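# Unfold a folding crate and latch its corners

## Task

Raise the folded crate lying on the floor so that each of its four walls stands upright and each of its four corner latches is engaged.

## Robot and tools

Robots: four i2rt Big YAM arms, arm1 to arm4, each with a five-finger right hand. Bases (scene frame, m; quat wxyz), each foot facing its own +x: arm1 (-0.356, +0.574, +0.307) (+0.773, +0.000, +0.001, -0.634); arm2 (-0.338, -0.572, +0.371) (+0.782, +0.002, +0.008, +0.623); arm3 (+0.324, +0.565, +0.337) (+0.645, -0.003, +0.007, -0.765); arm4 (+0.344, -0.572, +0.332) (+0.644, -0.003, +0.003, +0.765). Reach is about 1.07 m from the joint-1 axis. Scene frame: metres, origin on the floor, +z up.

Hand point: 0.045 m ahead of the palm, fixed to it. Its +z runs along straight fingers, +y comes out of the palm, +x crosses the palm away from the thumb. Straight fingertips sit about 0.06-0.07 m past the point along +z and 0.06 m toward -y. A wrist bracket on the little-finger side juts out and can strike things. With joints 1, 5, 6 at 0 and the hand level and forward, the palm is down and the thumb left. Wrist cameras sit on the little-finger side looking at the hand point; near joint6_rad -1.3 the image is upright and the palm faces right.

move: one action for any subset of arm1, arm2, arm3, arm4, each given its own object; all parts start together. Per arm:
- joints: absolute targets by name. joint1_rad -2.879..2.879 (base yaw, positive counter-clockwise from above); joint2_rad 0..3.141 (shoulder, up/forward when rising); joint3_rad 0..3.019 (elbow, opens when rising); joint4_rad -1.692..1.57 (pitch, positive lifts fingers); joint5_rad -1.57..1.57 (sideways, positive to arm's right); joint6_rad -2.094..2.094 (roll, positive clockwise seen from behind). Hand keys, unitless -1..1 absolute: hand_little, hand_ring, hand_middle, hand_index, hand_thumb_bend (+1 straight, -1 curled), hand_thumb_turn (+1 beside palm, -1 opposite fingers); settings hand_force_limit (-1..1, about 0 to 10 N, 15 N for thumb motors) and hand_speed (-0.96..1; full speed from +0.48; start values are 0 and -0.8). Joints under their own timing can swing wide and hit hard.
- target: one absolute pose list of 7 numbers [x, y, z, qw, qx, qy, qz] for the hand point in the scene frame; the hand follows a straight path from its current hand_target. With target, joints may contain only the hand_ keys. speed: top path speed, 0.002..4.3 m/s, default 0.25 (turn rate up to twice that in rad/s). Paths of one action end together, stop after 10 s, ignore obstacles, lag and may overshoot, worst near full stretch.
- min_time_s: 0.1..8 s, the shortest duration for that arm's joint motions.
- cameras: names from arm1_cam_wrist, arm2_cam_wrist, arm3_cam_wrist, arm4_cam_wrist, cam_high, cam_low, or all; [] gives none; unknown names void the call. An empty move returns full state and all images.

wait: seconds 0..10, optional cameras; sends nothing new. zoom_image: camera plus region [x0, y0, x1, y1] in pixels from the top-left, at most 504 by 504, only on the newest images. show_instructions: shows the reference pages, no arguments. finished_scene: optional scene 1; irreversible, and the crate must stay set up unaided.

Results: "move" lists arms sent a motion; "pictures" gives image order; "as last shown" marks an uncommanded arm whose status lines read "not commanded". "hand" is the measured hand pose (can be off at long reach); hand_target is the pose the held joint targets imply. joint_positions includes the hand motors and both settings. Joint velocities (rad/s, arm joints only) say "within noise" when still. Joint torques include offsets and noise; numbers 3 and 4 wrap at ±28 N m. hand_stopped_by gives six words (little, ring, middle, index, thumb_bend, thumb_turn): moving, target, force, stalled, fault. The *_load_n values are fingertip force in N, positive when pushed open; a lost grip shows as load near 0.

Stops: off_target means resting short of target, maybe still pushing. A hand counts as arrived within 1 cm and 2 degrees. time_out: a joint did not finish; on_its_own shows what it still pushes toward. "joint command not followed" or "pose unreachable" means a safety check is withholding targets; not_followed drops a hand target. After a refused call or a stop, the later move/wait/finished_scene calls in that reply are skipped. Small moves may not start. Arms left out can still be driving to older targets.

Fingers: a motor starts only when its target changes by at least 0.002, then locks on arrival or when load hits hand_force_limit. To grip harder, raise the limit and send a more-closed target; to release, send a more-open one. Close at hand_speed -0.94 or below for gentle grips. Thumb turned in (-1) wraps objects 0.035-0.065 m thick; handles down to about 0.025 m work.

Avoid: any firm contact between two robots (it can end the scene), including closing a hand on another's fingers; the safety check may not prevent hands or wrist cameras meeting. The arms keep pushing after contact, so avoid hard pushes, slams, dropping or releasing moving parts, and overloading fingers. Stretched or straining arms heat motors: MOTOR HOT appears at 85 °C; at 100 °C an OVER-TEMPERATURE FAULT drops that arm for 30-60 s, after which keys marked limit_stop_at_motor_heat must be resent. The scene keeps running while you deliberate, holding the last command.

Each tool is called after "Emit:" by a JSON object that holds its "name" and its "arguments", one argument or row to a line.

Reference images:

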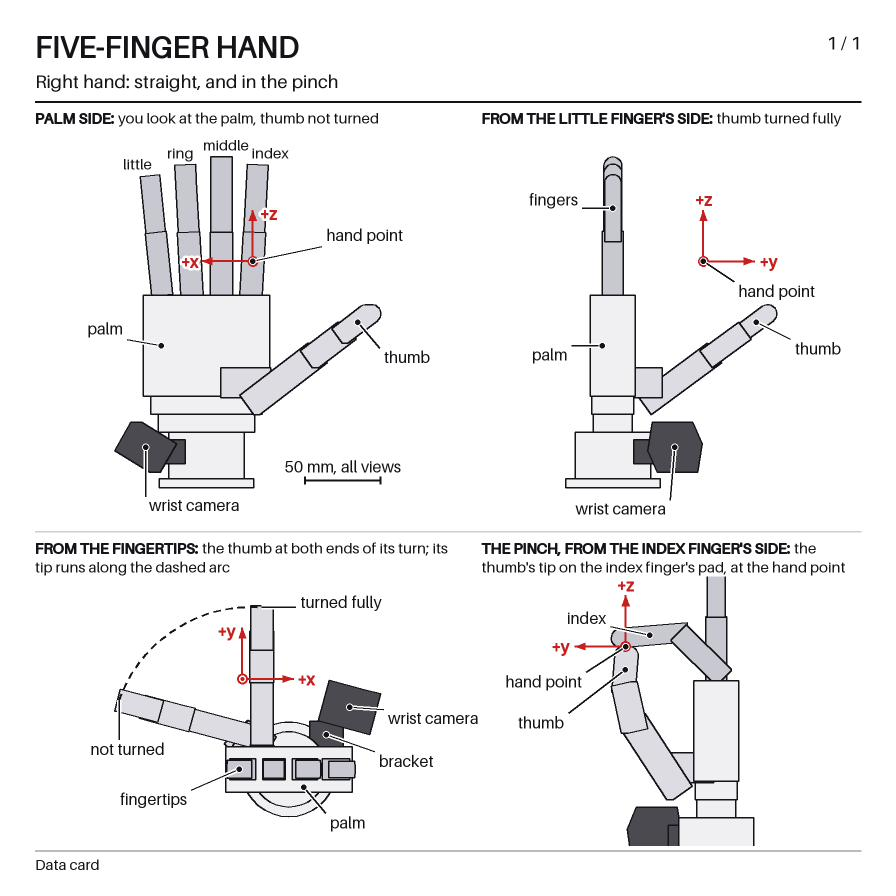

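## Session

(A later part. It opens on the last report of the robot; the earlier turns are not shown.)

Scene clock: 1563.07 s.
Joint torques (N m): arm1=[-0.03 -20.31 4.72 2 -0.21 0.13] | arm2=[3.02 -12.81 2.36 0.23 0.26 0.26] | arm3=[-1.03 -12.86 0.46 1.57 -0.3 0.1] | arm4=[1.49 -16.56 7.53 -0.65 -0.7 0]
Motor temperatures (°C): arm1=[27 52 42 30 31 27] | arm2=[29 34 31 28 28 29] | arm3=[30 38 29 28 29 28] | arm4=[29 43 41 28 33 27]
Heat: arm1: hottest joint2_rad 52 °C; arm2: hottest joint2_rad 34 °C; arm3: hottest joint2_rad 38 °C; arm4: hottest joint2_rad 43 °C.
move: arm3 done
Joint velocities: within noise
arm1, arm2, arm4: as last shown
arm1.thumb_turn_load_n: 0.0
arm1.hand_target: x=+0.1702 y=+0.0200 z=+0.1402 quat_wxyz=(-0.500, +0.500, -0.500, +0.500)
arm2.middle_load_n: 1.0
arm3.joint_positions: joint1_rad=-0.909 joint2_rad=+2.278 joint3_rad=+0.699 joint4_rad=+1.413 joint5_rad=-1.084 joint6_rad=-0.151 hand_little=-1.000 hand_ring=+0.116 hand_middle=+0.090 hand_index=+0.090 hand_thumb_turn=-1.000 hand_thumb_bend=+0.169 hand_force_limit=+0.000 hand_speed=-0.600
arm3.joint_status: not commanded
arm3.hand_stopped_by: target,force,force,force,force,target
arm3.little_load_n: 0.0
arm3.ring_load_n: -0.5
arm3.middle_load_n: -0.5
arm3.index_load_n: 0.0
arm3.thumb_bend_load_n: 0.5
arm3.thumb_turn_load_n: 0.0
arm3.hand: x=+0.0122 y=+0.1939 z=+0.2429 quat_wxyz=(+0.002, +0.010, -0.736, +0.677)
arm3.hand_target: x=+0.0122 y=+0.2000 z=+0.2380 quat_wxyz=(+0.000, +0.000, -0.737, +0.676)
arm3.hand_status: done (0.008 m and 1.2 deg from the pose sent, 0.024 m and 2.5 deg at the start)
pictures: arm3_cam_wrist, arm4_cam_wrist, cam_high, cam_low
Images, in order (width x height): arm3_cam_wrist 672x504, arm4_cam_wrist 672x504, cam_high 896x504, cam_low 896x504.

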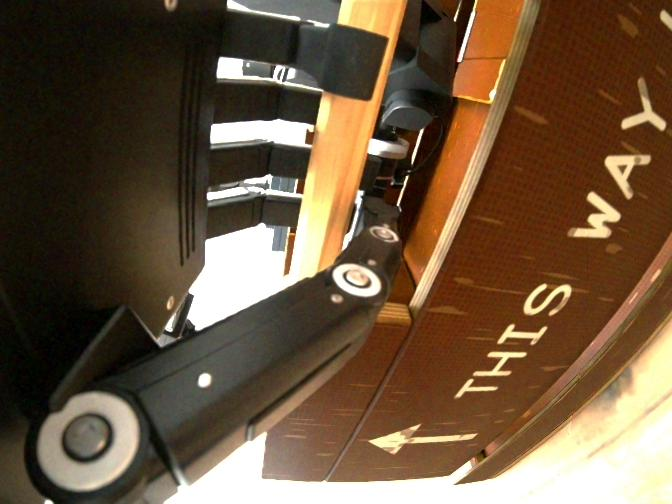

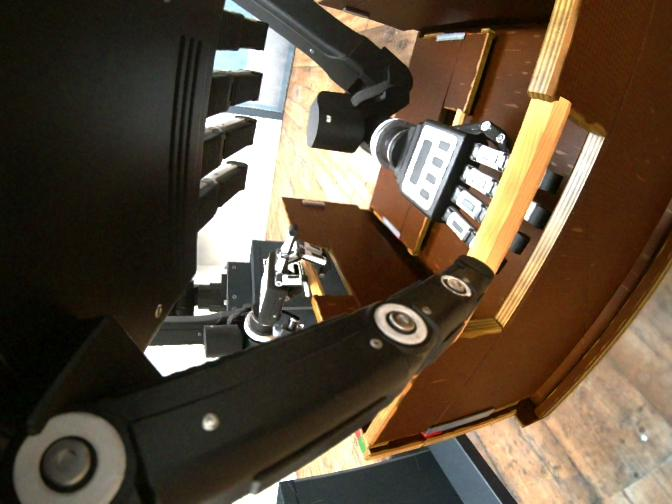

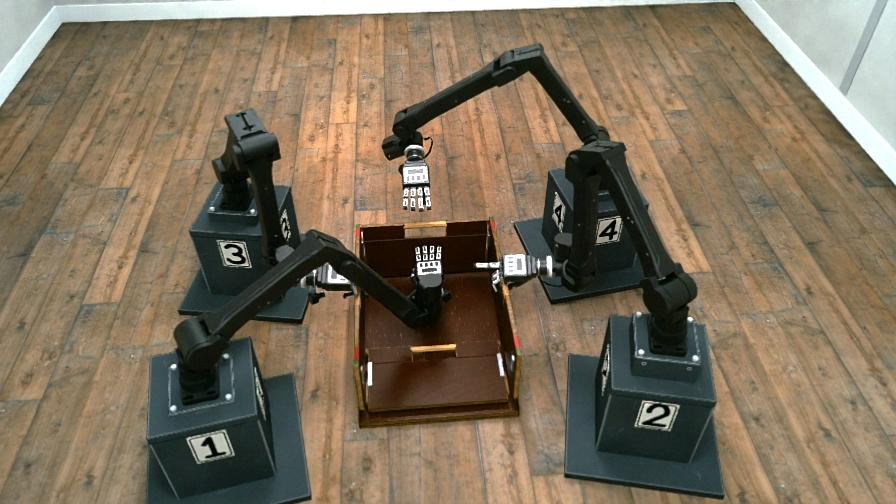

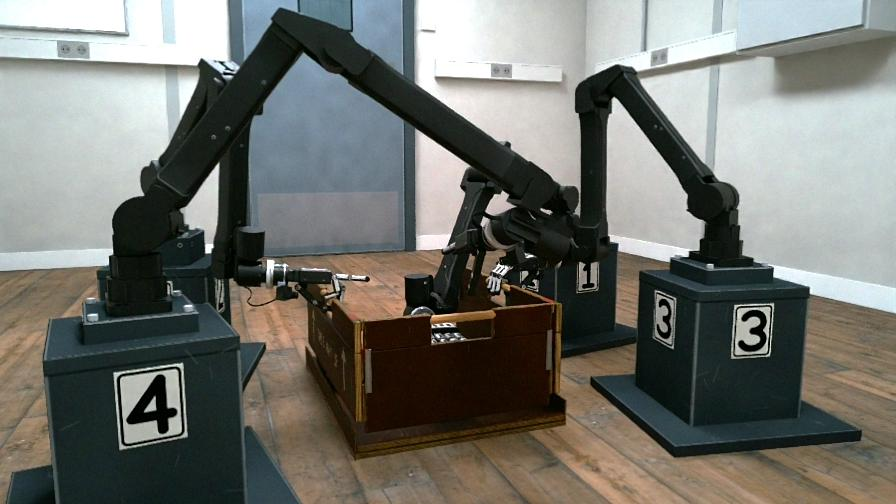

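Emit:
{"name": "move", "arguments": {
  "arm3": {"target": [0.012, 0.222, 0.236, 0, 0, 0.7373, -0.6756], "speed": 0.04},
  "cameras": ["cam_high"]
}}

Emit:
{"name": "zoom_image", "arguments": {
  "camera": "cam_high",
  "region": [345, 205, 395, 245]
}}

Emit:
{"name": "zoom_image", "arguments": {
  "camera": "cam_high",
  "region": [345, 335, 395, 375]
}}

Scene clock: 1566.70 s.
Joint torques (N m): arm1=[-0.09 -20.31 4.7 1.99 -0.21 0.13] | arm2=[2.96 -13.04 2.14 0.14 0.25 0.3] | arm3=[-2.43 -12.51 -0.53 1.78 -0.6 -0.03] | arm4=[1.49 -16.5 7.53 -0.62 -0.69 0]
Motor temperatures (°C): arm1=[27 52 41 31 31 27] | arm2=[29 34 31 28 28 29] | arm3=[30 38 29 28 29 28] | arm4=[29 43 41 28 33 27]
Heat: arm1: hottest joint2_rad 52 °C; arm2: hottest joint2_rad 34 °C; arm3: hottest joint2_rad 38 °C; arm4: hottest joint2_rad 43 °C.
move: arm3 off_target
Joint velocities: within noise
arm1, arm2, arm4: as last shown
arm3.joint_positions: joint1_rad=-0.940 joint2_rad=+2.279 joint3_rad=+0.685 joint4_rad=+1.413 joint5_rad=-1.127 joint6_rad=-0.161 hand_little=-1.000 hand_ring=+0.116 hand_middle=+0.091 hand_index=+0.090 hand_thumb_turn=-1.000 hand_thumb_bend=+0.169 hand_force_limit=+0.000 hand_speed=-0.600
arm3.joint_status: not commanded
arm3.hand_stopped_by: target,force,force,force,force,target
arm3.little_load_n: 0.0
arm3.ring_load_n: 0.0
arm3.middle_load_n: 2.5
arm3.index_load_n: 2.0
arm3.thumb_bend_load_n: 0.0
arm3.thumb_turn_load_n: 0.0
arm3.hand: x=+0.0144 y=+0.2076 z=+0.2422 quat_wxyz=(-0.004, +0.012, -0.736, +0.677)
arm3.hand_target: x=+0.0123 y=+0.2215 z=+0.2362 quat_wxyz=(+0.000, +0.000, -0.737, +0.675)
arm3.hand_status: off_target (0.016 m and 1.4 deg from the pose sent, 0.029 m and 1.2 deg at the start)
arm4.little_load_n: -0.5
Images, in order (width x height): cam_high 896x504.

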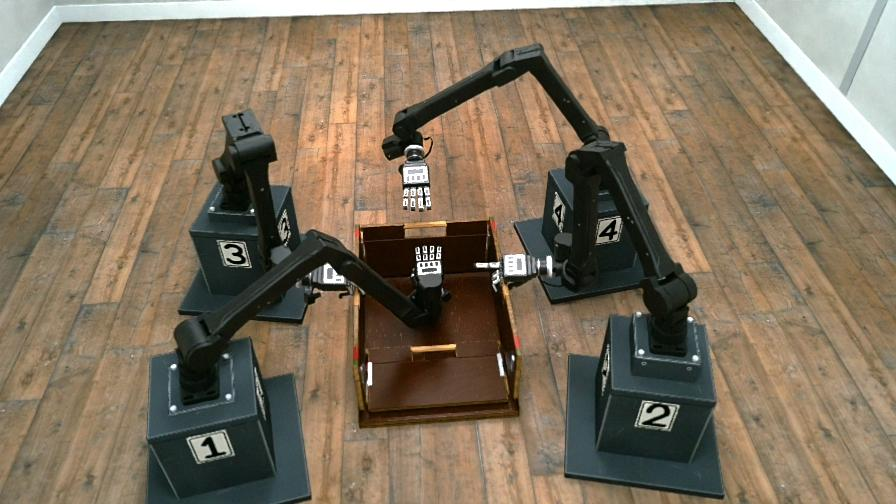

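Scaled by 10.080 from the camera's image (finer frame: 1280x720).

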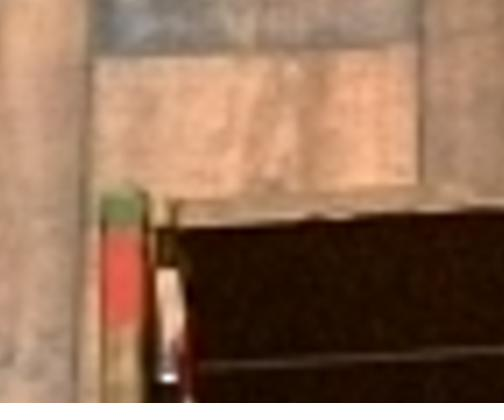

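Scaled by 10.080 from the camera's image (finer frame: 1280x720).

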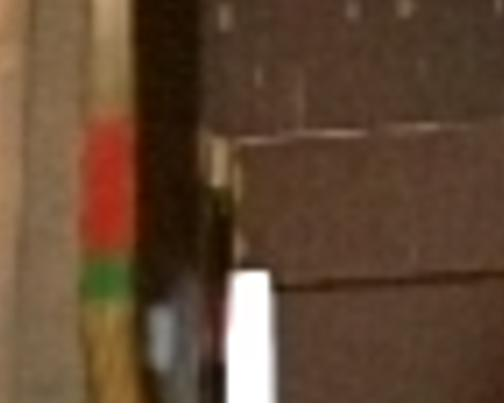

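Emit:
{"name": "move", "arguments": {
  "arm1": {"target": [0.155, 0.02, 0.145, 0.5, -0.5, 0.5, -0.5], "speed": 0.05},
  "cameras": ["arm4_cam_wrist", "cam_high"]
}}

Emit:
{"name": "zoom_image", "arguments": {
  "camera": "cam_high",
  "region": [340, 200, 540, 380]
}}

Scene clock: 1584.80 s.
Joint torques (N m): arm1=[0.15 -21.71 4.23 1.99 -0.24 0.13] | arm2=[2.61 -12.98 2.3 0.09 0.21 0.31] | arm3=[-2.78 -12.45 -0.32 1.76 -0.61 -0.03] | arm4=[1.49 -16.56 7.54 -0.65 -0.69 0]
Motor temperatures (°C): arm1=[27 53 41 31 31 27] | arm2=[29 34 31 28 28 29] | arm3=[30 39 29 28 29 28] | arm4=[29 44 40 28 32 27]
Heat: arm1: hottest joint2_rad 53 °C; arm2: hottest joint2_rad 34 °C; arm3: hottest joint2_rad 39 °C; arm4: hottest joint2_rad 44 °C.
move: arm1 off_target
Joint velocities: within noise
arm1.joint_positions: joint1_rad=+0.314 joint2_rad=+2.729 joint3_rad=+1.693 joint4_rad=+1.014 joint5_rad=-1.069 joint6_rad=-0.014 hand_little=+1.000 hand_ring=+1.000 hand_middle=+1.000 hand_index=+1.000 hand_thumb_turn=+1.000 hand_thumb_bend=-0.600 hand_force_limit=+0.000 hand_speed=+0.200
arm1.joint_status: not commanded
arm1.hand_stopped_by: target,target,target,target,target,target
arm1.little_load_n: 0.0
arm1.ring_load_n: -0.5
arm1.middle_load_n: 0.0
arm1.index_load_n: 0.0
arm1.thumb_bend_load_n: 0.0
arm1.thumb_turn_load_n: 0.0
arm1.hand: x=+0.1612 y=+0.0272 z=+0.1340 quat_wxyz=(-0.501, +0.504, -0.502, +0.493)
arm1.hand_target: x=+0.1552 y=+0.0201 z=+0.1448 quat_wxyz=(-0.500, +0.500, -0.500, +0.500)
arm1.hand_status: off_target (0.015 m and 0.9 deg from the pose sent, 0.026 m and 0.9 deg at the start)
arm2, arm3, arm4: as last shown
arm2.middle_load_n: 1.5
arm4.little_load_n: 0.0
Images, in order (width x height): arm4_cam_wrist 672x504, cam_high 896x504.

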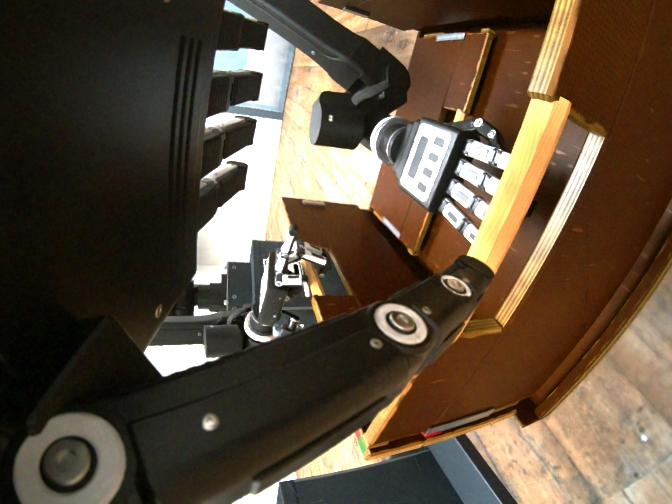

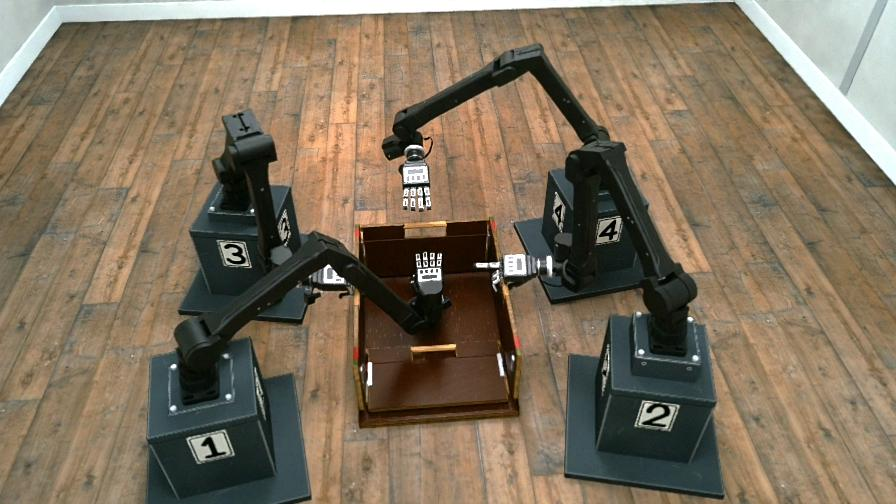

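Scaled by 2.520 from the camera's image (finer frame: 1280x720).

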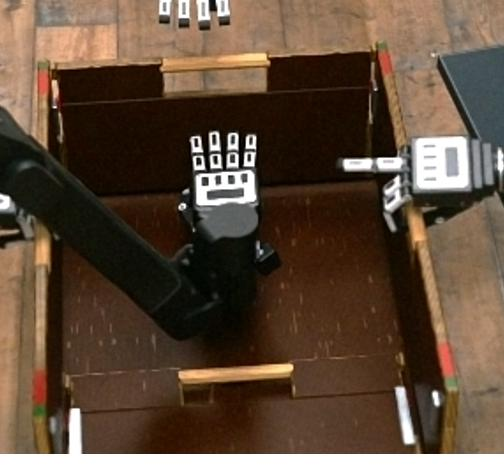

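Emit:
{"name": "move", "arguments": {
  "arm1": {"target": [0.06, 0.02, 0.25, 0.4267, -0.5638, 0.5638, -0.4267], "speed": 0.2}
}}

Emit:
{"name": "move", "arguments": {
  "arm1": {"target": [-0.06, 0.02, 0.22, 0.4056, -0.5792, 0.5792, -0.4056], "speed": 0.2, "joints": {"hand_speed": 0.2, "hand_force_limit": 0.15, "hand_thumb_turn": -1, "hand_thumb_bend": 0.5, "hand_index": 0.5, "hand_middle": 0.5}},
  "cameras": ["arm1_cam_wrist", "cam_low", "cam_high", "arm4_cam_wrist"]
}}

Scene clock: 1596.27 s.
Joint torques (N m): arm1=[0.79 -19.43 7.01 0.92 -0.4 -0.11] | arm2=[3.19 -12.98 2.37 0.1 0.26 0.26] | arm3=[-3.08 -12.4 -0.4 1.77 -0.59 -0.01] | arm4=[1.44 -16.44 7.53 -0.65 -0.69 0]
Motor temperatures (°C): arm1=[27 54 40 31 31 27] | arm2=[29 34 31 28 28 29] | arm3=[30 39 29 28 29 28] | arm4=[29 44 40 28 32 27]
Heat: arm1: hottest joint2_rad 54 °C; arm2: hottest joint2_rad 34 °C; arm3: hottest joint2_rad 39 °C; arm4: hottest joint2_rad 44 °C.
move: arm1 off_target
Joint velocities: within noise
arm1.joint_positions: joint1_rad=+0.204 joint2_rad=+2.272 joint3_rad=+1.423 joint4_rad=+0.209 joint5_rad=-1.096 joint6_rad=-0.556 hand_little=+1.000 hand_ring=+1.000 hand_middle=+1.000 hand_index=+1.000 hand_thumb_turn=+1.000 hand_thumb_bend=-0.600 hand_force_limit=+0.000 hand_speed=+0.200
arm1.joint_status: not commanded
arm1.hand_stopped_by: target,target,target,target,target,target
arm1.little_load_n: 0.0
arm1.ring_load_n: 0.0
arm1.middle_load_n: 0.0
arm1.index_load_n: 0.0
arm1.thumb_bend_load_n: 0.0
arm1.thumb_turn_load_n: 0.0
arm1.hand: x=+0.0591 y=+0.0286 z=+0.2412 quat_wxyz=(-0.434, +0.559, -0.570, +0.417)
arm1.hand_target: x=+0.0600 y=+0.0203 z=+0.2500 quat_wxyz=(-0.427, +0.564, -0.564, +0.427)
arm1.hand_status: off_target (0.012 m and 1.7 deg from the pose sent, 0.154 m and 15.1 deg at the start)
arm2.joint_positions: joint1_rad=-0.838 joint2_rad=+2.400 joint3_rad=+0.715 joint4_rad=+1.580 joint5_rad=-0.949 joint6_rad=-0.161 hand_little=-1.000 hand_ring=+1.000 hand_middle=-0.300 hand_index=-0.300 hand_thumb_turn=-1.000 hand_thumb_bend=+0.304 hand_force_limit=+0.000 hand_speed=-0.600
arm2.joint_status: not commanded
arm2.hand_stopped_by: target,fault,target,target,force,target
arm2.little_load_n: -5.0
arm2.ring_load_n: 0.0
arm2.middle_load_n: 1.0
arm2.index_load_n: 0.0
arm2.thumb_bend_load_n: 8.5
arm2.thumb_turn_load_n: 1.0
arm2.hand: x=-0.0155 y=-0.1976 z=+0.2388 quat_wxyz=(-0.680, +0.731, -0.019, +0.058)
arm2.hand_target: x=-0.0287 y=-0.1858 z=+0.2286 quat_wxyz=(-0.675, +0.737, -0.029, +0.027)
arm2.hand_status: not commanded
arm3, arm4: as last shown
arm3.middle_load_n: 2.0
arm4.index_load_n: -0.5
pictures: none

Scene clock: 1598.17 s.
Joint torques (N m): arm1=[1.03 -19.6 7.1 0.59 -1.02 -0.13] | arm2=[2.84 -13.1 2.4 0.24 0.22 0.28] | arm3=[-2.61 -12.45 -0.38 1.66 -0.6 -0.01] | arm4=[1.49 -16.56 7.51 -0.66 -0.69 0]
Motor temperatures (°C): arm1=[27 53 40 31 31 27] | arm2=[29 34 31 28 28 29] | arm3=[30 39 29 28 29 28] | arm4=[29 44 40 28 32 27]
Heat: arm1: hottest joint2_rad 53 °C; arm2: hottest joint2_rad 34 °C; arm3: hottest joint2_rad 39 °C; arm4: hottest joint2_rad 44 °C.
move: arm1 off_target
Joint velocities: within noise
arm1.joint_positions: joint1_rad=+0.029 joint2_rad=+2.259 joint3_rad=+1.363 joint4_rad=-0.156 joint5_rad=-1.154 joint6_rad=-0.960 hand_little=+1.000 hand_ring=+1.000 hand_middle=+0.500 hand_index=+0.500 hand_thumb_turn=-1.000 hand_thumb_bend=+0.500 hand_force_limit=+0.150 hand_speed=+0.200
arm1.joint_status: all done
arm1.hand_stopped_by: target,target,target,target,target,target
arm1.little_load_n: -0.5
arm1.ring_load_n: 0.0
arm1.middle_load_n: 0.0
arm1.index_load_n: 0.0
arm1.thumb_bend_load_n: 0.0
arm1.thumb_turn_load_n: 0.5
arm1.hand: x=-0.0640 y=+0.0347 z=+0.2007 quat_wxyz=(-0.415, +0.569, -0.594, +0.389)
arm1.hand_target: x=-0.0602 y=+0.0204 z=+0.2201 quat_wxyz=(-0.406, +0.579, -0.579, +0.406)
arm1.hand_status: off_target (0.025 m and 3.0 deg from the pose sent, 0.121 m and 4.4 deg at the start)
arm2, arm3, arm4: as last shown
arm3.middle_load_n: 2.5
arm4.index_load_n: 0.0
pictures: arm1_cam_wrist, arm4_cam_wrist, cam_high, cam_low
Images, in order (width x height): arm1_cam_wrist 672x504, arm4_cam_wrist 672x504, cam_high 896x504, cam_low 896x504.

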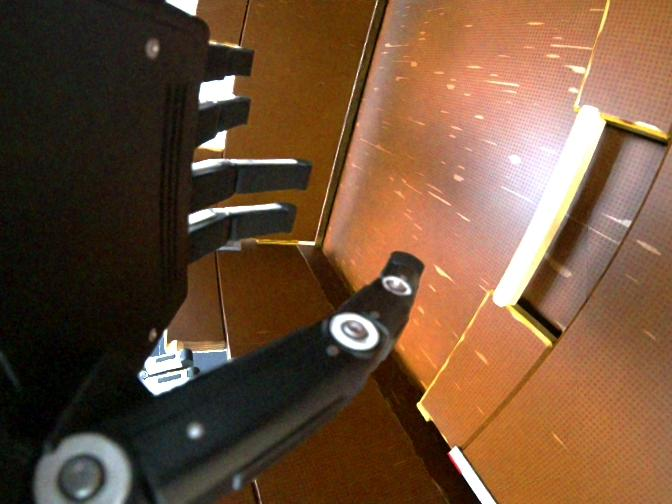

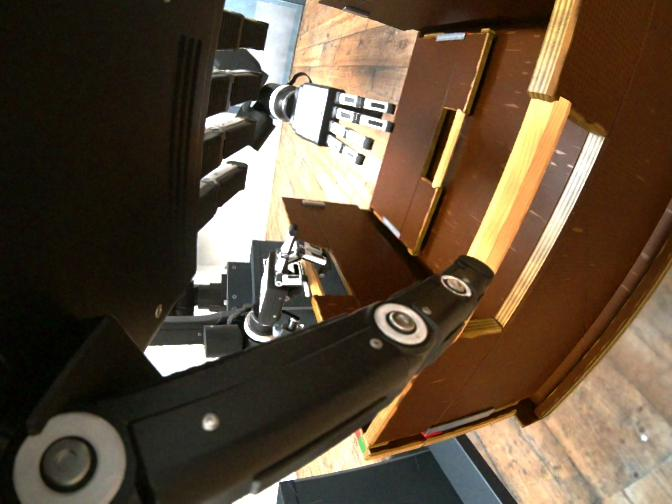

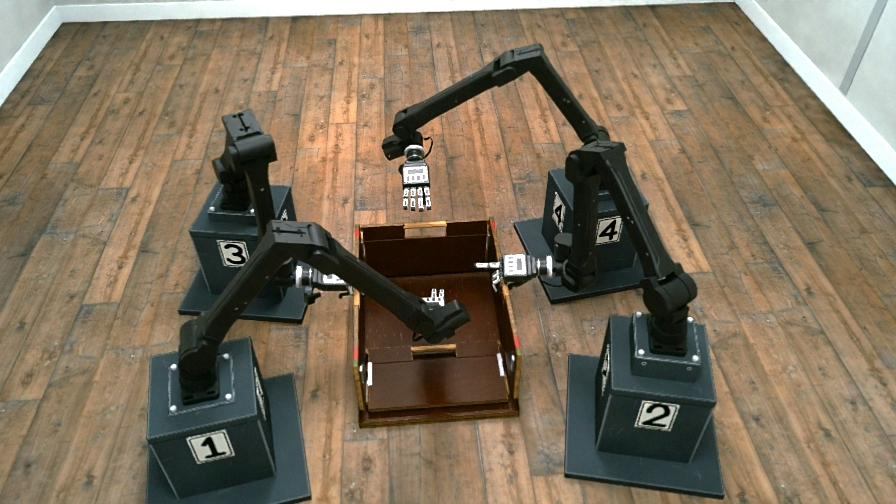

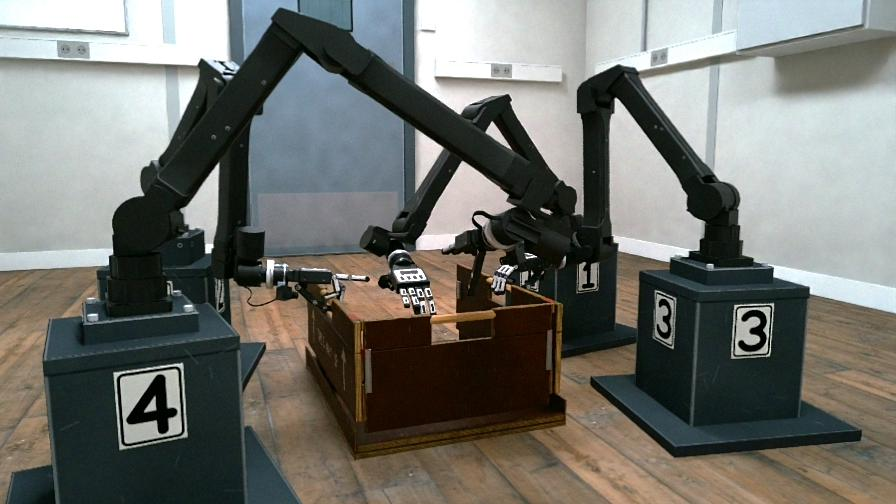

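Emit:
{"name": "move", "arguments": {
  "arm1": {"target": [-0.075, 0.0, 0.12, 0.4056, -0.5792, 0.5792, -0.4056], "speed": 0.2},
  "cameras": ["arm1_cam_wrist", "cam_low", "cam_high", "arm4_cam_wrist"]
}}

Emit:
{"name": "zoom_image", "arguments": {
  "camera": "arm4_cam_wrist",
  "region": [300, 0, 500, 220]
}}

Scene clock: 1604.77 s.
Joint torques (N m): arm1=[0.15 -18.73 7.16 0.77 -1.06 -0.12] | arm2=[2.49 -13.16 2.28 0.29 0.22 0.32] | arm3=[-2.43 -12.34 -0.38 1.7 -0.6 -0.01] | arm4=[1.49 -16.44 7.53 -0.65 -0.69 -0.01]
Motor temperatures (°C): arm1=[27 52 41 31 31 27] | arm2=[29 34 31 28 28 29] | arm3=[30 39 29 28 29 28] | arm4=[29 44 40 28 32 27]
Heat: arm1: hottest joint2_rad 52 °C; arm2: hottest joint2_rad 34 °C; arm3: hottest joint2_rad 39 °C; arm4: hottest joint2_rad 44 °C.
move: arm1 off_target
Joint velocities: within noise
arm1.joint_positions: joint1_rad=+0.011 joint2_rad=+2.468 joint3_rad=+1.485 joint4_rad=-0.124 joint5_rad=-1.169 joint6_rad=-1.029 hand_little=+1.000 hand_ring=+1.000 hand_middle=+0.500 hand_index=+0.500 hand_thumb_turn=-1.000 hand_thumb_bend=+0.500 hand_force_limit=+0.150 hand_speed=+0.200
arm1.joint_status: not commanded
arm1.hand_stopped_by: target,target,target,target,target,target
arm1.little_load_n: 0.0
arm1.ring_load_n: 0.0
arm1.middle_load_n: 0.0
arm1.index_load_n: 0.0
arm1.thumb_bend_load_n: 0.0
arm1.thumb_turn_load_n: 0.0
arm1.hand: x=-0.0716 y=+0.0191 z=+0.1129 quat_wxyz=(-0.416, +0.574, -0.588, +0.389)
arm1.hand_target: x=-0.0752 y=+0.0004 z=+0.1205 quat_wxyz=(-0.405, +0.579, -0.579, +0.406)
arm1.hand_status: off_target (0.021 m and 2.5 deg from the pose sent, 0.089 m and 3.0 deg at the start)
arm2, arm3, arm4: as last shown
arm3.middle_load_n: 2.0
arm4.little_load_n: -0.5
pictures: arm1_cam_wrist, arm4_cam_wrist, cam_high, cam_low
Images, in order (width x height): arm1_cam_wrist 672x504, arm4_cam_wrist 672x504, cam_high 896x504, cam_low 896x504.

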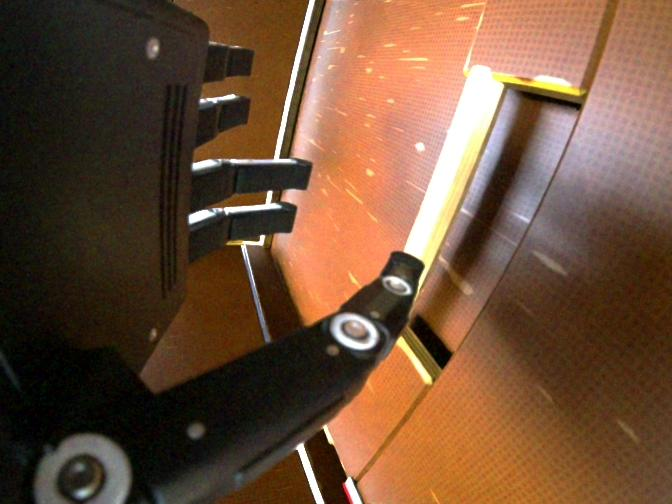

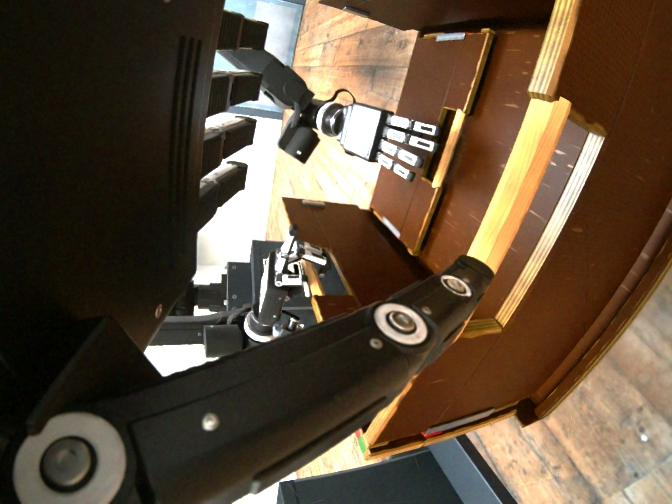

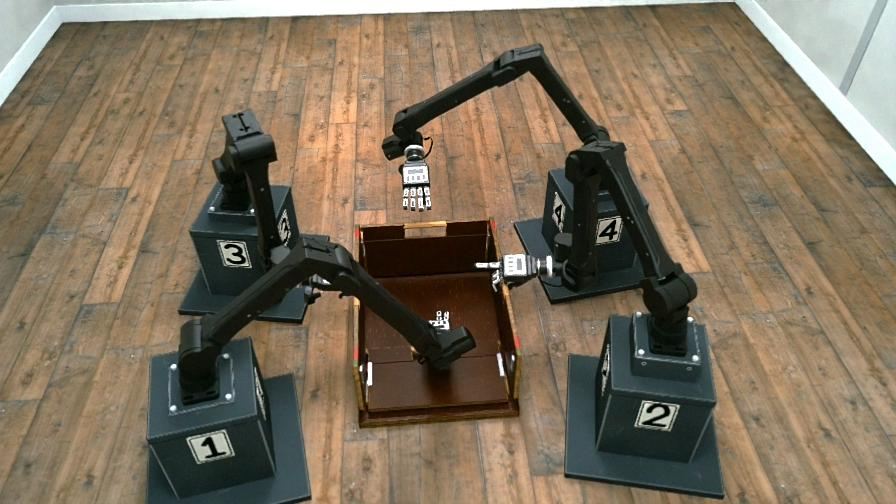

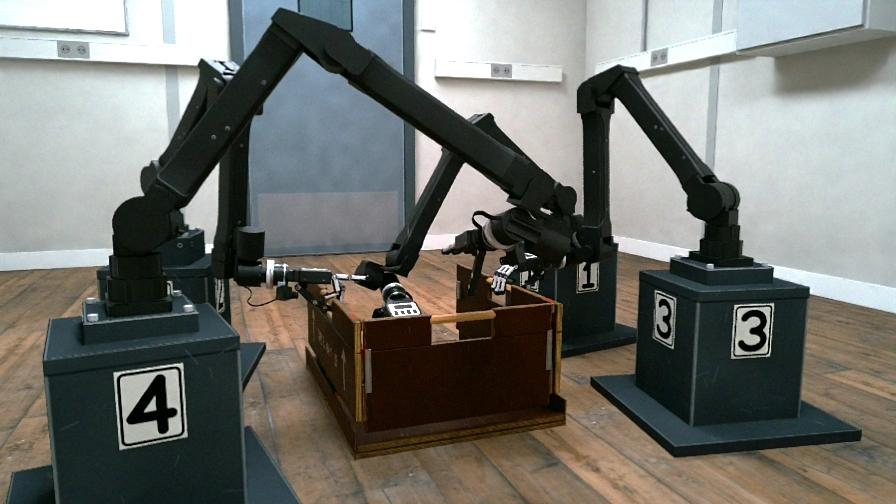

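Scaled by 2.291 from the camera's image (finer frame: 960x720).

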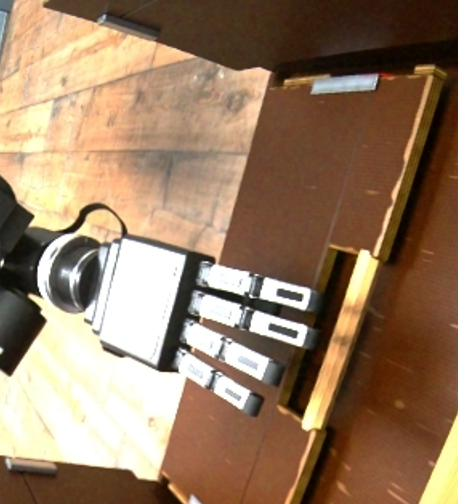

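Emit:
{"name": "move", "arguments": {
  "arm1": {"target": [-0.075, -0.008, 0.085, 0.4056, -0.5792, 0.5792, -0.4056], "speed": 0.1},
  "cameras": ["arm1_cam_wrist", "arm4_cam_wrist"]
}}

Emit:
{"name": "zoom_image", "arguments": {
  "camera": "arm4_cam_wrist",
  "region": [300, 0, 500, 220]
}}

Scene clock: 1612.13 s.
Joint torques (N m): arm1=[-0.09 -18.37 7.2 1.11 -1.06 -0.13] | arm2=[2.78 -13.22 2.28 0.17 0.24 0.3] | arm3=[-2.84 -12.63 -0.35 1.83 -0.59 0.01] | arm4=[1.44 -16.5 7.53 -0.64 -0.69 0]
Motor temperatures (°C): arm1=[27 51 41 31 32 27] | arm2=[29 34 31 28 28 29] | arm3=[30 39 29 28 29 28] | arm4=[29 44 40 28 32 27]
Heat: arm1: hottest joint2_rad 51 °C; arm2: hottest joint2_rad 34 °C; arm3: hottest joint2_rad 39 °C; arm4: hottest joint2_rad 44 °C.
move: arm1 off_target
Joint velocities: within noise
arm1.joint_positions: joint1_rad=+0.011 joint2_rad=+2.545 joint3_rad=+1.551 joint4_rad=-0.118 joint5_rad=-1.170 joint6_rad=-1.035 hand_little=+1.000 hand_ring=+1.000 hand_middle=+0.500 hand_index=+0.500 hand_thumb_turn=-1.000 hand_thumb_bend=+0.500 hand_force_limit=+0.150 hand_speed=+0.200
arm1.joint_status: not commanded
arm1.hand_stopped_by: target,target,target,target,target,target
arm1.little_load_n: 0.0
arm1.ring_load_n: 0.0
arm1.middle_load_n: 0.0
arm1.index_load_n: 0.0
arm1.thumb_bend_load_n: 0.0
arm1.thumb_turn_load_n: 0.0
arm1.hand: x=-0.0701 y=+0.0105 z=+0.0839 quat_wxyz=(-0.416, +0.575, -0.588, +0.389)
arm1.hand_target: x=-0.0753 y=-0.0075 z=+0.0854 quat_wxyz=(-0.405, +0.579, -0.579, +0.406)
arm1.hand_status: off_target (0.019 m and 2.5 deg from the pose sent, 0.039 m and 2.5 deg at the start)
arm2, arm3: as last shown
arm2.middle_load_n: 1.5
arm3.middle_load_n: 2.5
arm4.joint_positions: joint1_rad=-0.311 joint2_rad=+2.219 joint3_rad=+1.658 joint4_rad=-1.425 joint5_rad=-1.258 joint6_rad=-2.028 hand_little=+1.000 hand_ring=+1.000 hand_middle=+1.000 hand_index=+1.000 hand_thumb_turn=-1.000 hand_thumb_bend=+0.800 hand_force_limit=+0.000 hand_speed=-0.300
arm4.joint_status: not commanded
arm4.hand_stopped_by: target,target,target,target,target,target
arm4.little_load_n: 0.0
arm4.ring_load_n: 0.0
arm4.middle_load_n: 0.0
arm4.index_load_n: 0.0
arm4.thumb_bend_load_n: 0.0
arm4.thumb_turn_load_n: 0.0
arm4.hand: x=+0.2590 y=-0.0074 z=+0.3348 quat_wxyz=(-0.428, +0.565, +0.568, -0.418)
arm4.hand_target: x=+0.2551 y=-0.0100 z=+0.3399 quat_wxyz=(-0.423, +0.567, +0.567, -0.423)
arm4.hand_status: not commanded
Images, in order (width x height): arm1_cam_wrist 672x504, arm4_cam_wrist 672x504.

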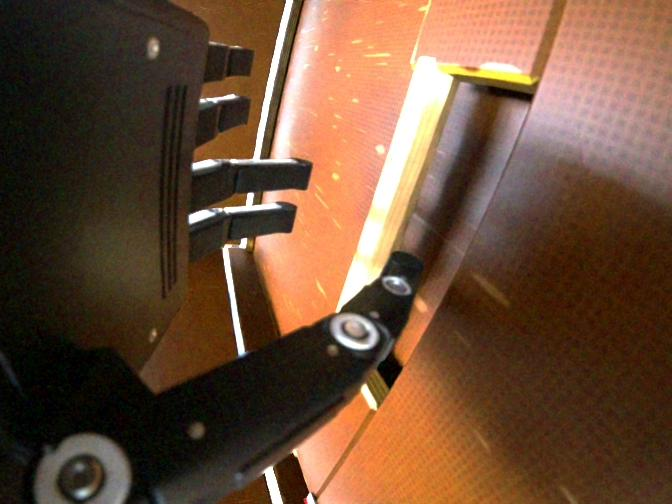

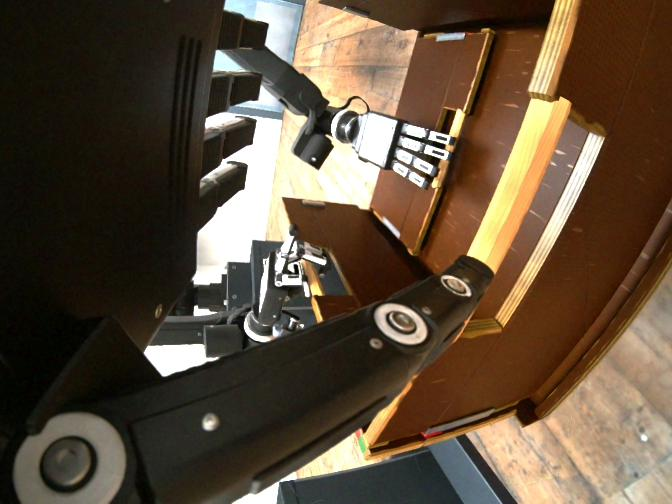

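Scaled by 2.291 from the camera's image (finer frame: 960x720).

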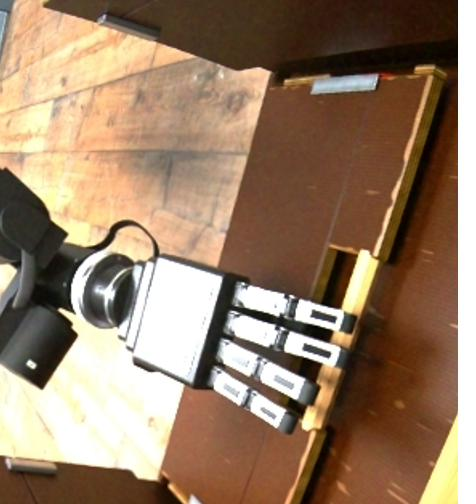

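Emit:
{"name": "move", "arguments": {
  "arm1": {"target": [-0.073, -0.010, 0.062, 0.4056, -0.5792, 0.5792, -0.4056], "speed": 0.08},
  "cameras": ["arm1_cam_wrist", "arm4_cam_wrist"]
}}

Emit:
{"name": "zoom_image", "arguments": {
  "camera": "arm4_cam_wrist",
  "region": [350, 50, 500, 220]
}}

Scene clock: 1624.70 s.
Joint torques (N m): arm1=[0.21 -17.73 7.16 1.22 -0.79 -0.08] | arm2=[2.73 -13.16 2.19 0.21 0.24 0.29] | arm3=[-2.55 -12.51 -0.42 1.78 -0.6 -0.01] | arm4=[1.49 -16.56 7.53 -0.65 -0.69 -0.01]
Motor temperatures (°C): arm1=[27 50 41 30 32 27] | arm2=[29 34 31 28 28 29] | arm3=[30 39 29 28 29 28] | arm4=[29 44 40 28 32 27]
Heat: arm1: hottest joint2_rad 50 °C; arm2: hottest joint2_rad 34 °C; arm3: hottest joint2_rad 39 °C; arm4: hottest joint2_rad 44 °C.
move: arm1 off_target
Joint velocities: within noise
arm1.joint_positions: joint1_rad=+0.011 joint2_rad=+2.589 joint3_rad=+1.587 joint4_rad=-0.098 joint5_rad=-1.175 joint6_rad=-1.035 hand_little=+1.000 hand_ring=+1.000 hand_middle=+0.500 hand_index=+0.500 hand_thumb_turn=-1.000 hand_thumb_bend=+0.500 hand_force_limit=+0.150 hand_speed=+0.200
arm1.joint_status: not commanded
arm1.hand_stopped_by: target,target,target,target,target,target
arm1.little_load_n: 0.0
arm1.ring_load_n: 0.0
arm1.middle_load_n: 0.0
arm1.index_load_n: 0.0
arm1.thumb_bend_load_n: 0.0
arm1.thumb_turn_load_n: 0.0
arm1.hand: x=-0.0684 y=+0.0050 z=+0.0675 quat_wxyz=(-0.415, +0.576, -0.584, +0.394)
arm1.hand_target: x=-0.0733 y=-0.0095 z=+0.0625 quat_wxyz=(-0.405, +0.579, -0.579, +0.406)
arm1.hand_status: off_target (0.017 m and 1.9 deg from the pose sent, 0.030 m and 2.5 deg at the start)
arm2, arm3, arm4: as last shown
arm2.middle_load_n: 1.0
arm4.ring_load_n: -0.5
arm4.thumb_turn_load_n: 0.5
Images, in order (width x height): arm1_cam_wrist 672x504, arm4_cam_wrist 672x504.

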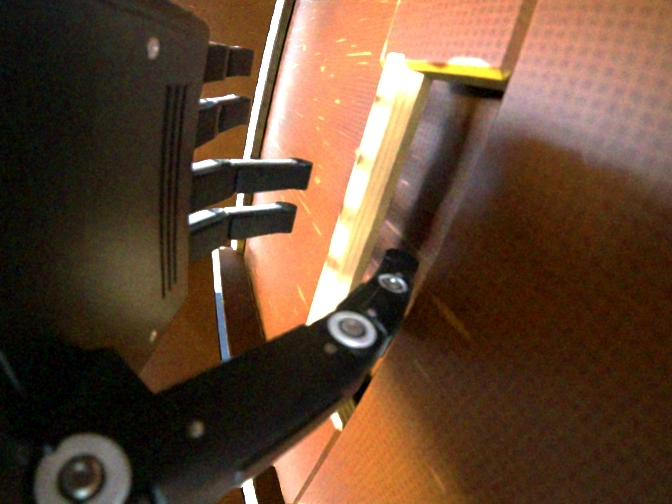

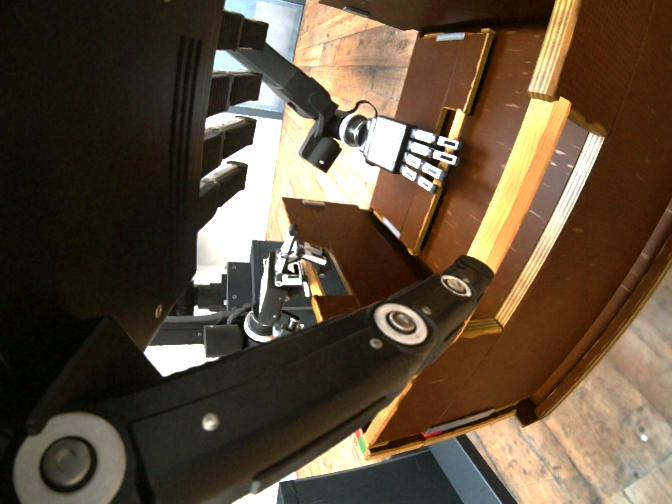

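Scaled by 2.965 from the camera's image (finer frame: 960x720).

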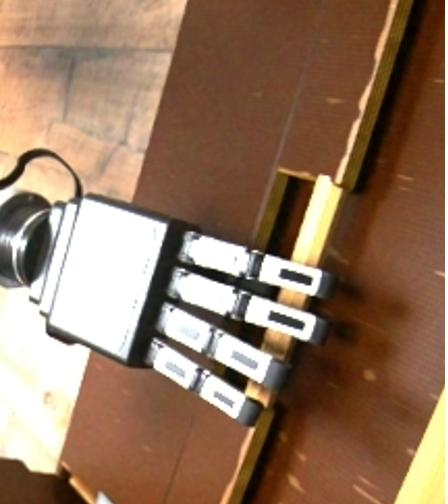

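Emit:
{"name": "move", "arguments": {
  "arm1": {"target": [-0.072, -0.010, 0.050, 0.4056, -0.5792, 0.5792, -0.4056], "speed": 0.06},
  "cameras": ["arm1_cam_wrist", "arm4_cam_wrist", "cam_low"]
}}

Scene clock: 1631.20 s.
Joint torques (N m): arm1=[0.26 -17.08 6.86 1.26 -0.58 -0.05] | arm2=[2.78 -13.45 2.26 0.21 0.27 0.31] | arm3=[-2.55 -12.63 -0.42 1.73 -0.61 -0.04] | arm4=[1.55 -16.5 7.53 -0.64 -0.69 0]
Motor temperatures (°C): arm1=[27 50 41 30 32 27] | arm2=[29 34 31 28 28 29] | arm3=[30 39 29 28 29 28] | arm4=[29 45 40 28 32 27]
Heat: arm1: hottest joint2_rad 50 °C; arm2: hottest joint2_rad 34 °C; arm3: hottest joint2_rad 39 °C; arm4: hottest joint2_rad 45 °C.
move: arm1 off_target
Joint velocities: within noise
arm1.joint_positions: joint1_rad=+0.011 joint2_rad=+2.605 joint3_rad=+1.607 joint4_rad=-0.083 joint5_rad=-1.179 joint6_rad=-1.035 hand_little=+1.000 hand_ring=+1.000 hand_middle=+0.500 hand_index=+0.500 hand_thumb_turn=-1.000 hand_thumb_bend=+0.500 hand_force_limit=+0.150 hand_speed=+0.200
arm1.joint_status: not commanded
arm1.hand_stopped_by: target,target,target,target,target,target
arm1.little_load_n: 0.0
arm1.ring_load_n: 0.0
arm1.middle_load_n: 0.0
arm1.index_load_n: 0.0
arm1.thumb_bend_load_n: -1.5
arm1.thumb_turn_load_n: 0.0
arm1.hand: x=-0.0666 y=-0.0016 z=+0.0638 quat_wxyz=(-0.413, +0.579, -0.578, +0.401)
arm1.hand_target: x=-0.0723 y=-0.0094 z=+0.0504 quat_wxyz=(-0.405, +0.579, -0.579, +0.406)
arm1.hand_status: off_target (0.017 m and 1.0 deg from the pose sent, 0.023 m and 1.9 deg at the start)
arm2, arm3, arm4: as last shown
arm4.ring_load_n: 0.0
arm4.thumb_turn_load_n: 0.0
Images, in order (width x height): arm1_cam_wrist 672x504, arm4_cam_wrist 672x504, cam_low 896x504.

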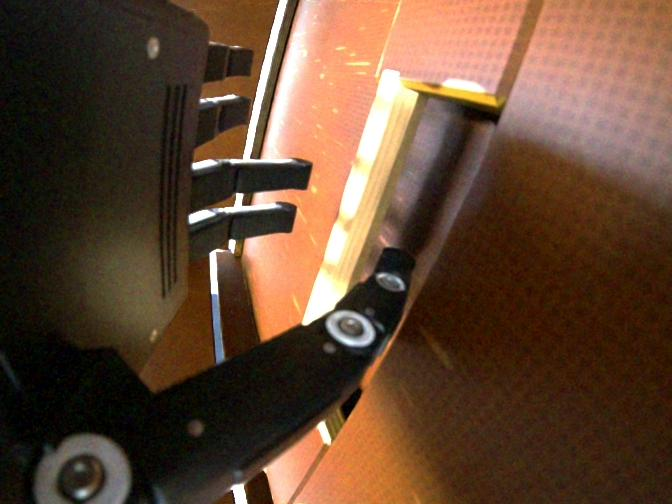

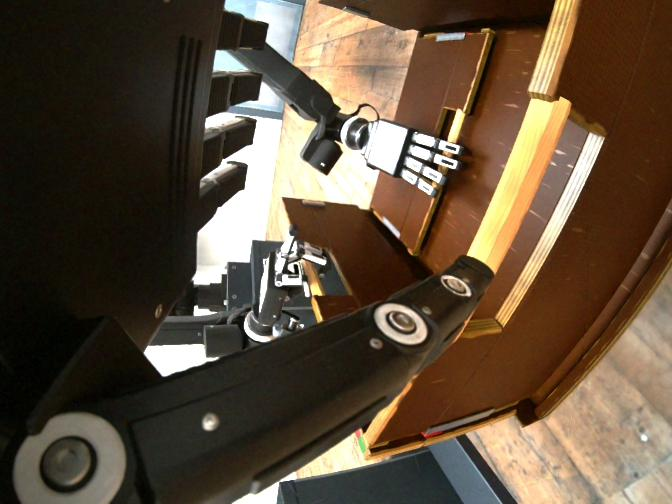

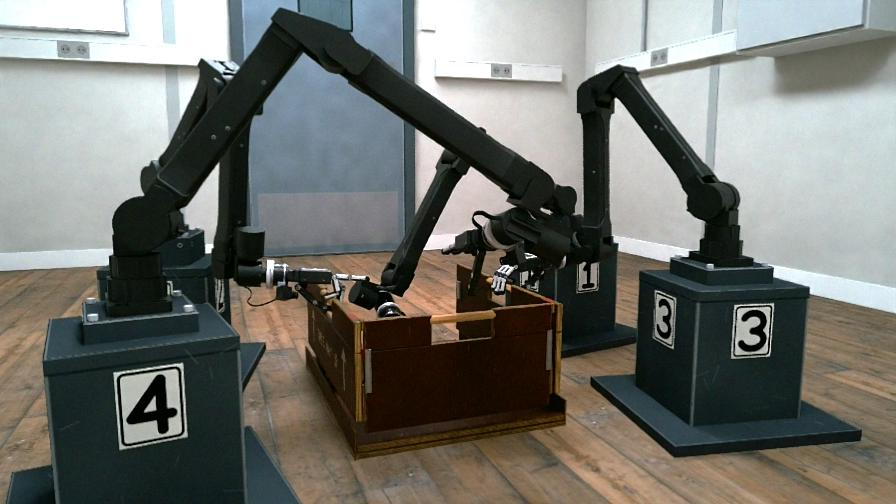

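Emit:
{"name": "move", "arguments": {
  "arm1": {"target": [-0.072, -0.010, 0.055, 0.4056, -0.5792, 0.5792, -0.4056], "speed": 0.06, "joints": {"hand_force_limit": -0.5, "hand_speed": -0.6, "hand_index": -0.15, "hand_middle": -0.15}},
  "cameras": ["arm1_cam_wrist"]
}}

Emit:
{"name": "move", "arguments": {
  "arm1": {"joints": {"hand_force_limit": 0.0, "hand_thumb_bend": -0.5}},
  "cameras": ["arm1_cam_wrist"]
}}

Scene clock: 1636.50 s.
Joint torques (N m): arm1=[0.03 -17.96 6.24 0.96 -0.57 -0.05] | arm2=[3.14 -13.1 2.3 0.28 0.23 0.32] | arm3=[-2.67 -12.63 -0.43 1.76 -0.62 -0.04] | arm4=[1.38 -16.62 7.53 -0.64 -0.69 0]
Motor temperatures (°C): arm1=[27 49 41 30 32 27] | arm2=[29 34 31 28 28 29] | arm3=[30 39 29 28 29 28] | arm4=[29 45 39 28 32 27]
Heat: arm1: hottest joint2_rad 49 °C; arm2: hottest joint2_rad 34 °C; arm3: hottest joint2_rad 39 °C; arm4: hottest joint2_rad 45 °C.
move: arm1 off_target
Joint velocities: within noise
arm1.joint_positions: joint1_rad=+0.015 joint2_rad=+2.607 joint3_rad=+1.608 joint4_rad=-0.080 joint5_rad=-1.179 joint6_rad=-1.035 hand_little=+1.000 hand_ring=+1.000 hand_middle=-0.009 hand_index=-0.012 hand_thumb_turn=-1.000 hand_thumb_bend=+0.500 hand_force_limit=-0.500 hand_speed=-0.600
arm1.joint_status: hand_middle off_target (ended at -0.009, target -0.150); hand_index off_target (ended at -0.012, target -0.150); the others done
arm1.hand_stopped_by: target,target,force,force,target,target
arm1.little_load_n: 0.0
arm1.ring_load_n: 0.0
arm1.middle_load_n: 2.5
arm1.index_load_n: 0.0
arm1.thumb_bend_load_n: 0.0
arm1.thumb_turn_load_n: 0.0
arm1.hand: x=-0.0640 y=-0.0010 z=+0.0634 quat_wxyz=(-0.413, +0.581, -0.576, +0.401)
arm1.hand_target: x=-0.0722 y=-0.0096 z=+0.0552 quat_wxyz=(-0.406, +0.579, -0.579, +0.406)
arm1.hand_status: off_target (0.015 m and 1.1 deg from the pose sent, 0.013 m and 1.0 deg at the start)
arm2, arm4: as last shown
arm2.little_load_n: -4.5
arm2.ring_load_n: -0.5
arm3.joint_positions: joint1_rad=-0.940 joint2_rad=+2.279 joint3_rad=+0.685 joint4_rad=+1.413 joint5_rad=-1.127 joint6_rad=-0.161 hand_little=-1.000 hand_ring=+0.116 hand_middle=+0.091 hand_index=+0.090 hand_thumb_turn=-1.000 hand_thumb_bend=+0.169 hand_force_limit=+0.000 hand_speed=-0.600
arm3.joint_status: not commanded
arm3.hand_stopped_by: target,force,force,force,force,target
arm3.little_load_n: 0.0
arm3.ring_load_n: 0.0
arm3.middle_load_n: 2.5
arm3.index_load_n: 2.0
arm3.thumb_bend_load_n: 0.0
arm3.thumb_turn_load_n: 0.0
arm3.hand: x=+0.0144 y=+0.2076 z=+0.2422 quat_wxyz=(-0.004, +0.012, -0.736, +0.677)
arm3.hand_target: x=+0.0123 y=+0.2215 z=+0.2362 quat_wxyz=(+0.000, +0.000, -0.737, +0.675)
arm3.hand_status: not commanded
Images, in order (width x height): arm1_cam_wrist 672x504.

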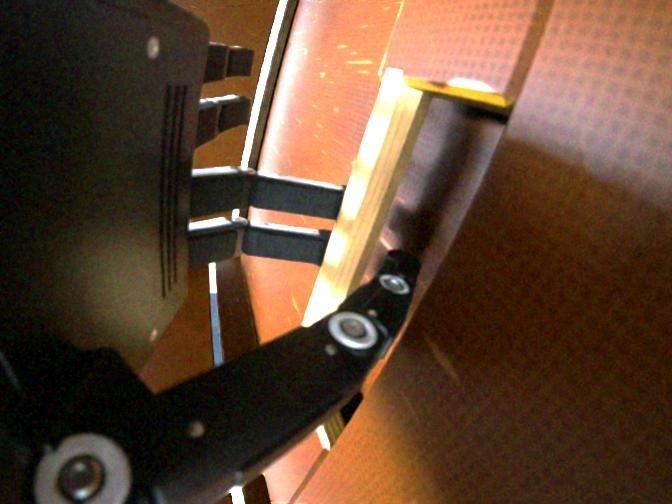

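Scene clock: 1638.73 s.
Joint torques (N m): arm1=[0.09 -17.96 6.27 1.01 -0.58 -0.05] | arm2=[2.73 -13.22 2.25 -0.02 0.24 0.29] | arm3=[-2.67 -12.45 -0.47 1.77 -0.61 -0.01] | arm4=[1.44 -16.5 7.51 -0.66 -0.69 0.01]
Motor temperatures (°C): arm1=[27 49 41 30 32 27] | arm2=[29 34 31 28 28 29] | arm3=[30 39 29 28 29 28] | arm4=[29 45 39 28 32 27]
Heat: arm1: hottest joint2_rad 49 °C; arm2: hottest joint2_rad 34 °C; arm3: hottest joint2_rad 39 °C; arm4: hottest joint2_rad 45 °C.
move: arm1 done
Joint velocities: within noise
arm1.joint_positions: joint1_rad=+0.015 joint2_rad=+2.607 joint3_rad=+1.608 joint4_rad=-0.080 joint5_rad=-1.179 joint6_rad=-1.035 hand_little=+1.000 hand_ring=+1.000 hand_middle=-0.009 hand_index=-0.012 hand_thumb_turn=-1.000 hand_thumb_bend=-0.500 hand_force_limit=+0.000 hand_speed=-0.600
arm1.joint_status: all done
arm1.hand_stopped_by: target,target,force,force,target,target
arm1.little_load_n: 0.0
arm1.ring_load_n: 0.0
arm1.middle_load_n: 2.5
arm1.index_load_n: 0.0
arm1.thumb_bend_load_n: 0.0
arm1.thumb_turn_load_n: 0.0
arm1.hand: x=-0.0640 y=-0.0010 z=+0.0634 quat_wxyz=(-0.413, +0.581, -0.576, +0.401)
arm1.hand_target: x=-0.0722 y=-0.0096 z=+0.0552 quat_wxyz=(-0.406, +0.579, -0.579, +0.406)
arm1.hand_status: not commanded
arm2, arm3, arm4: as last shown
arm2.little_load_n: -5.0
arm2.ring_load_n: 0.0
arm3.ring_load_n: -0.5
arm4.index_load_n: -0.5
Images, in order (width x height): arm1_cam_wrist 672x504.

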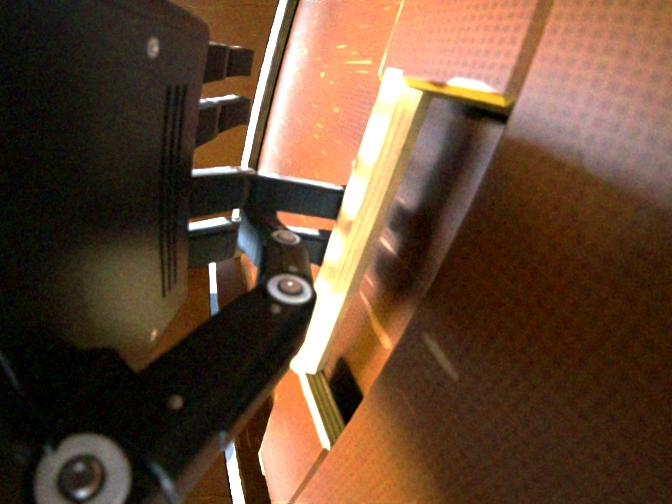

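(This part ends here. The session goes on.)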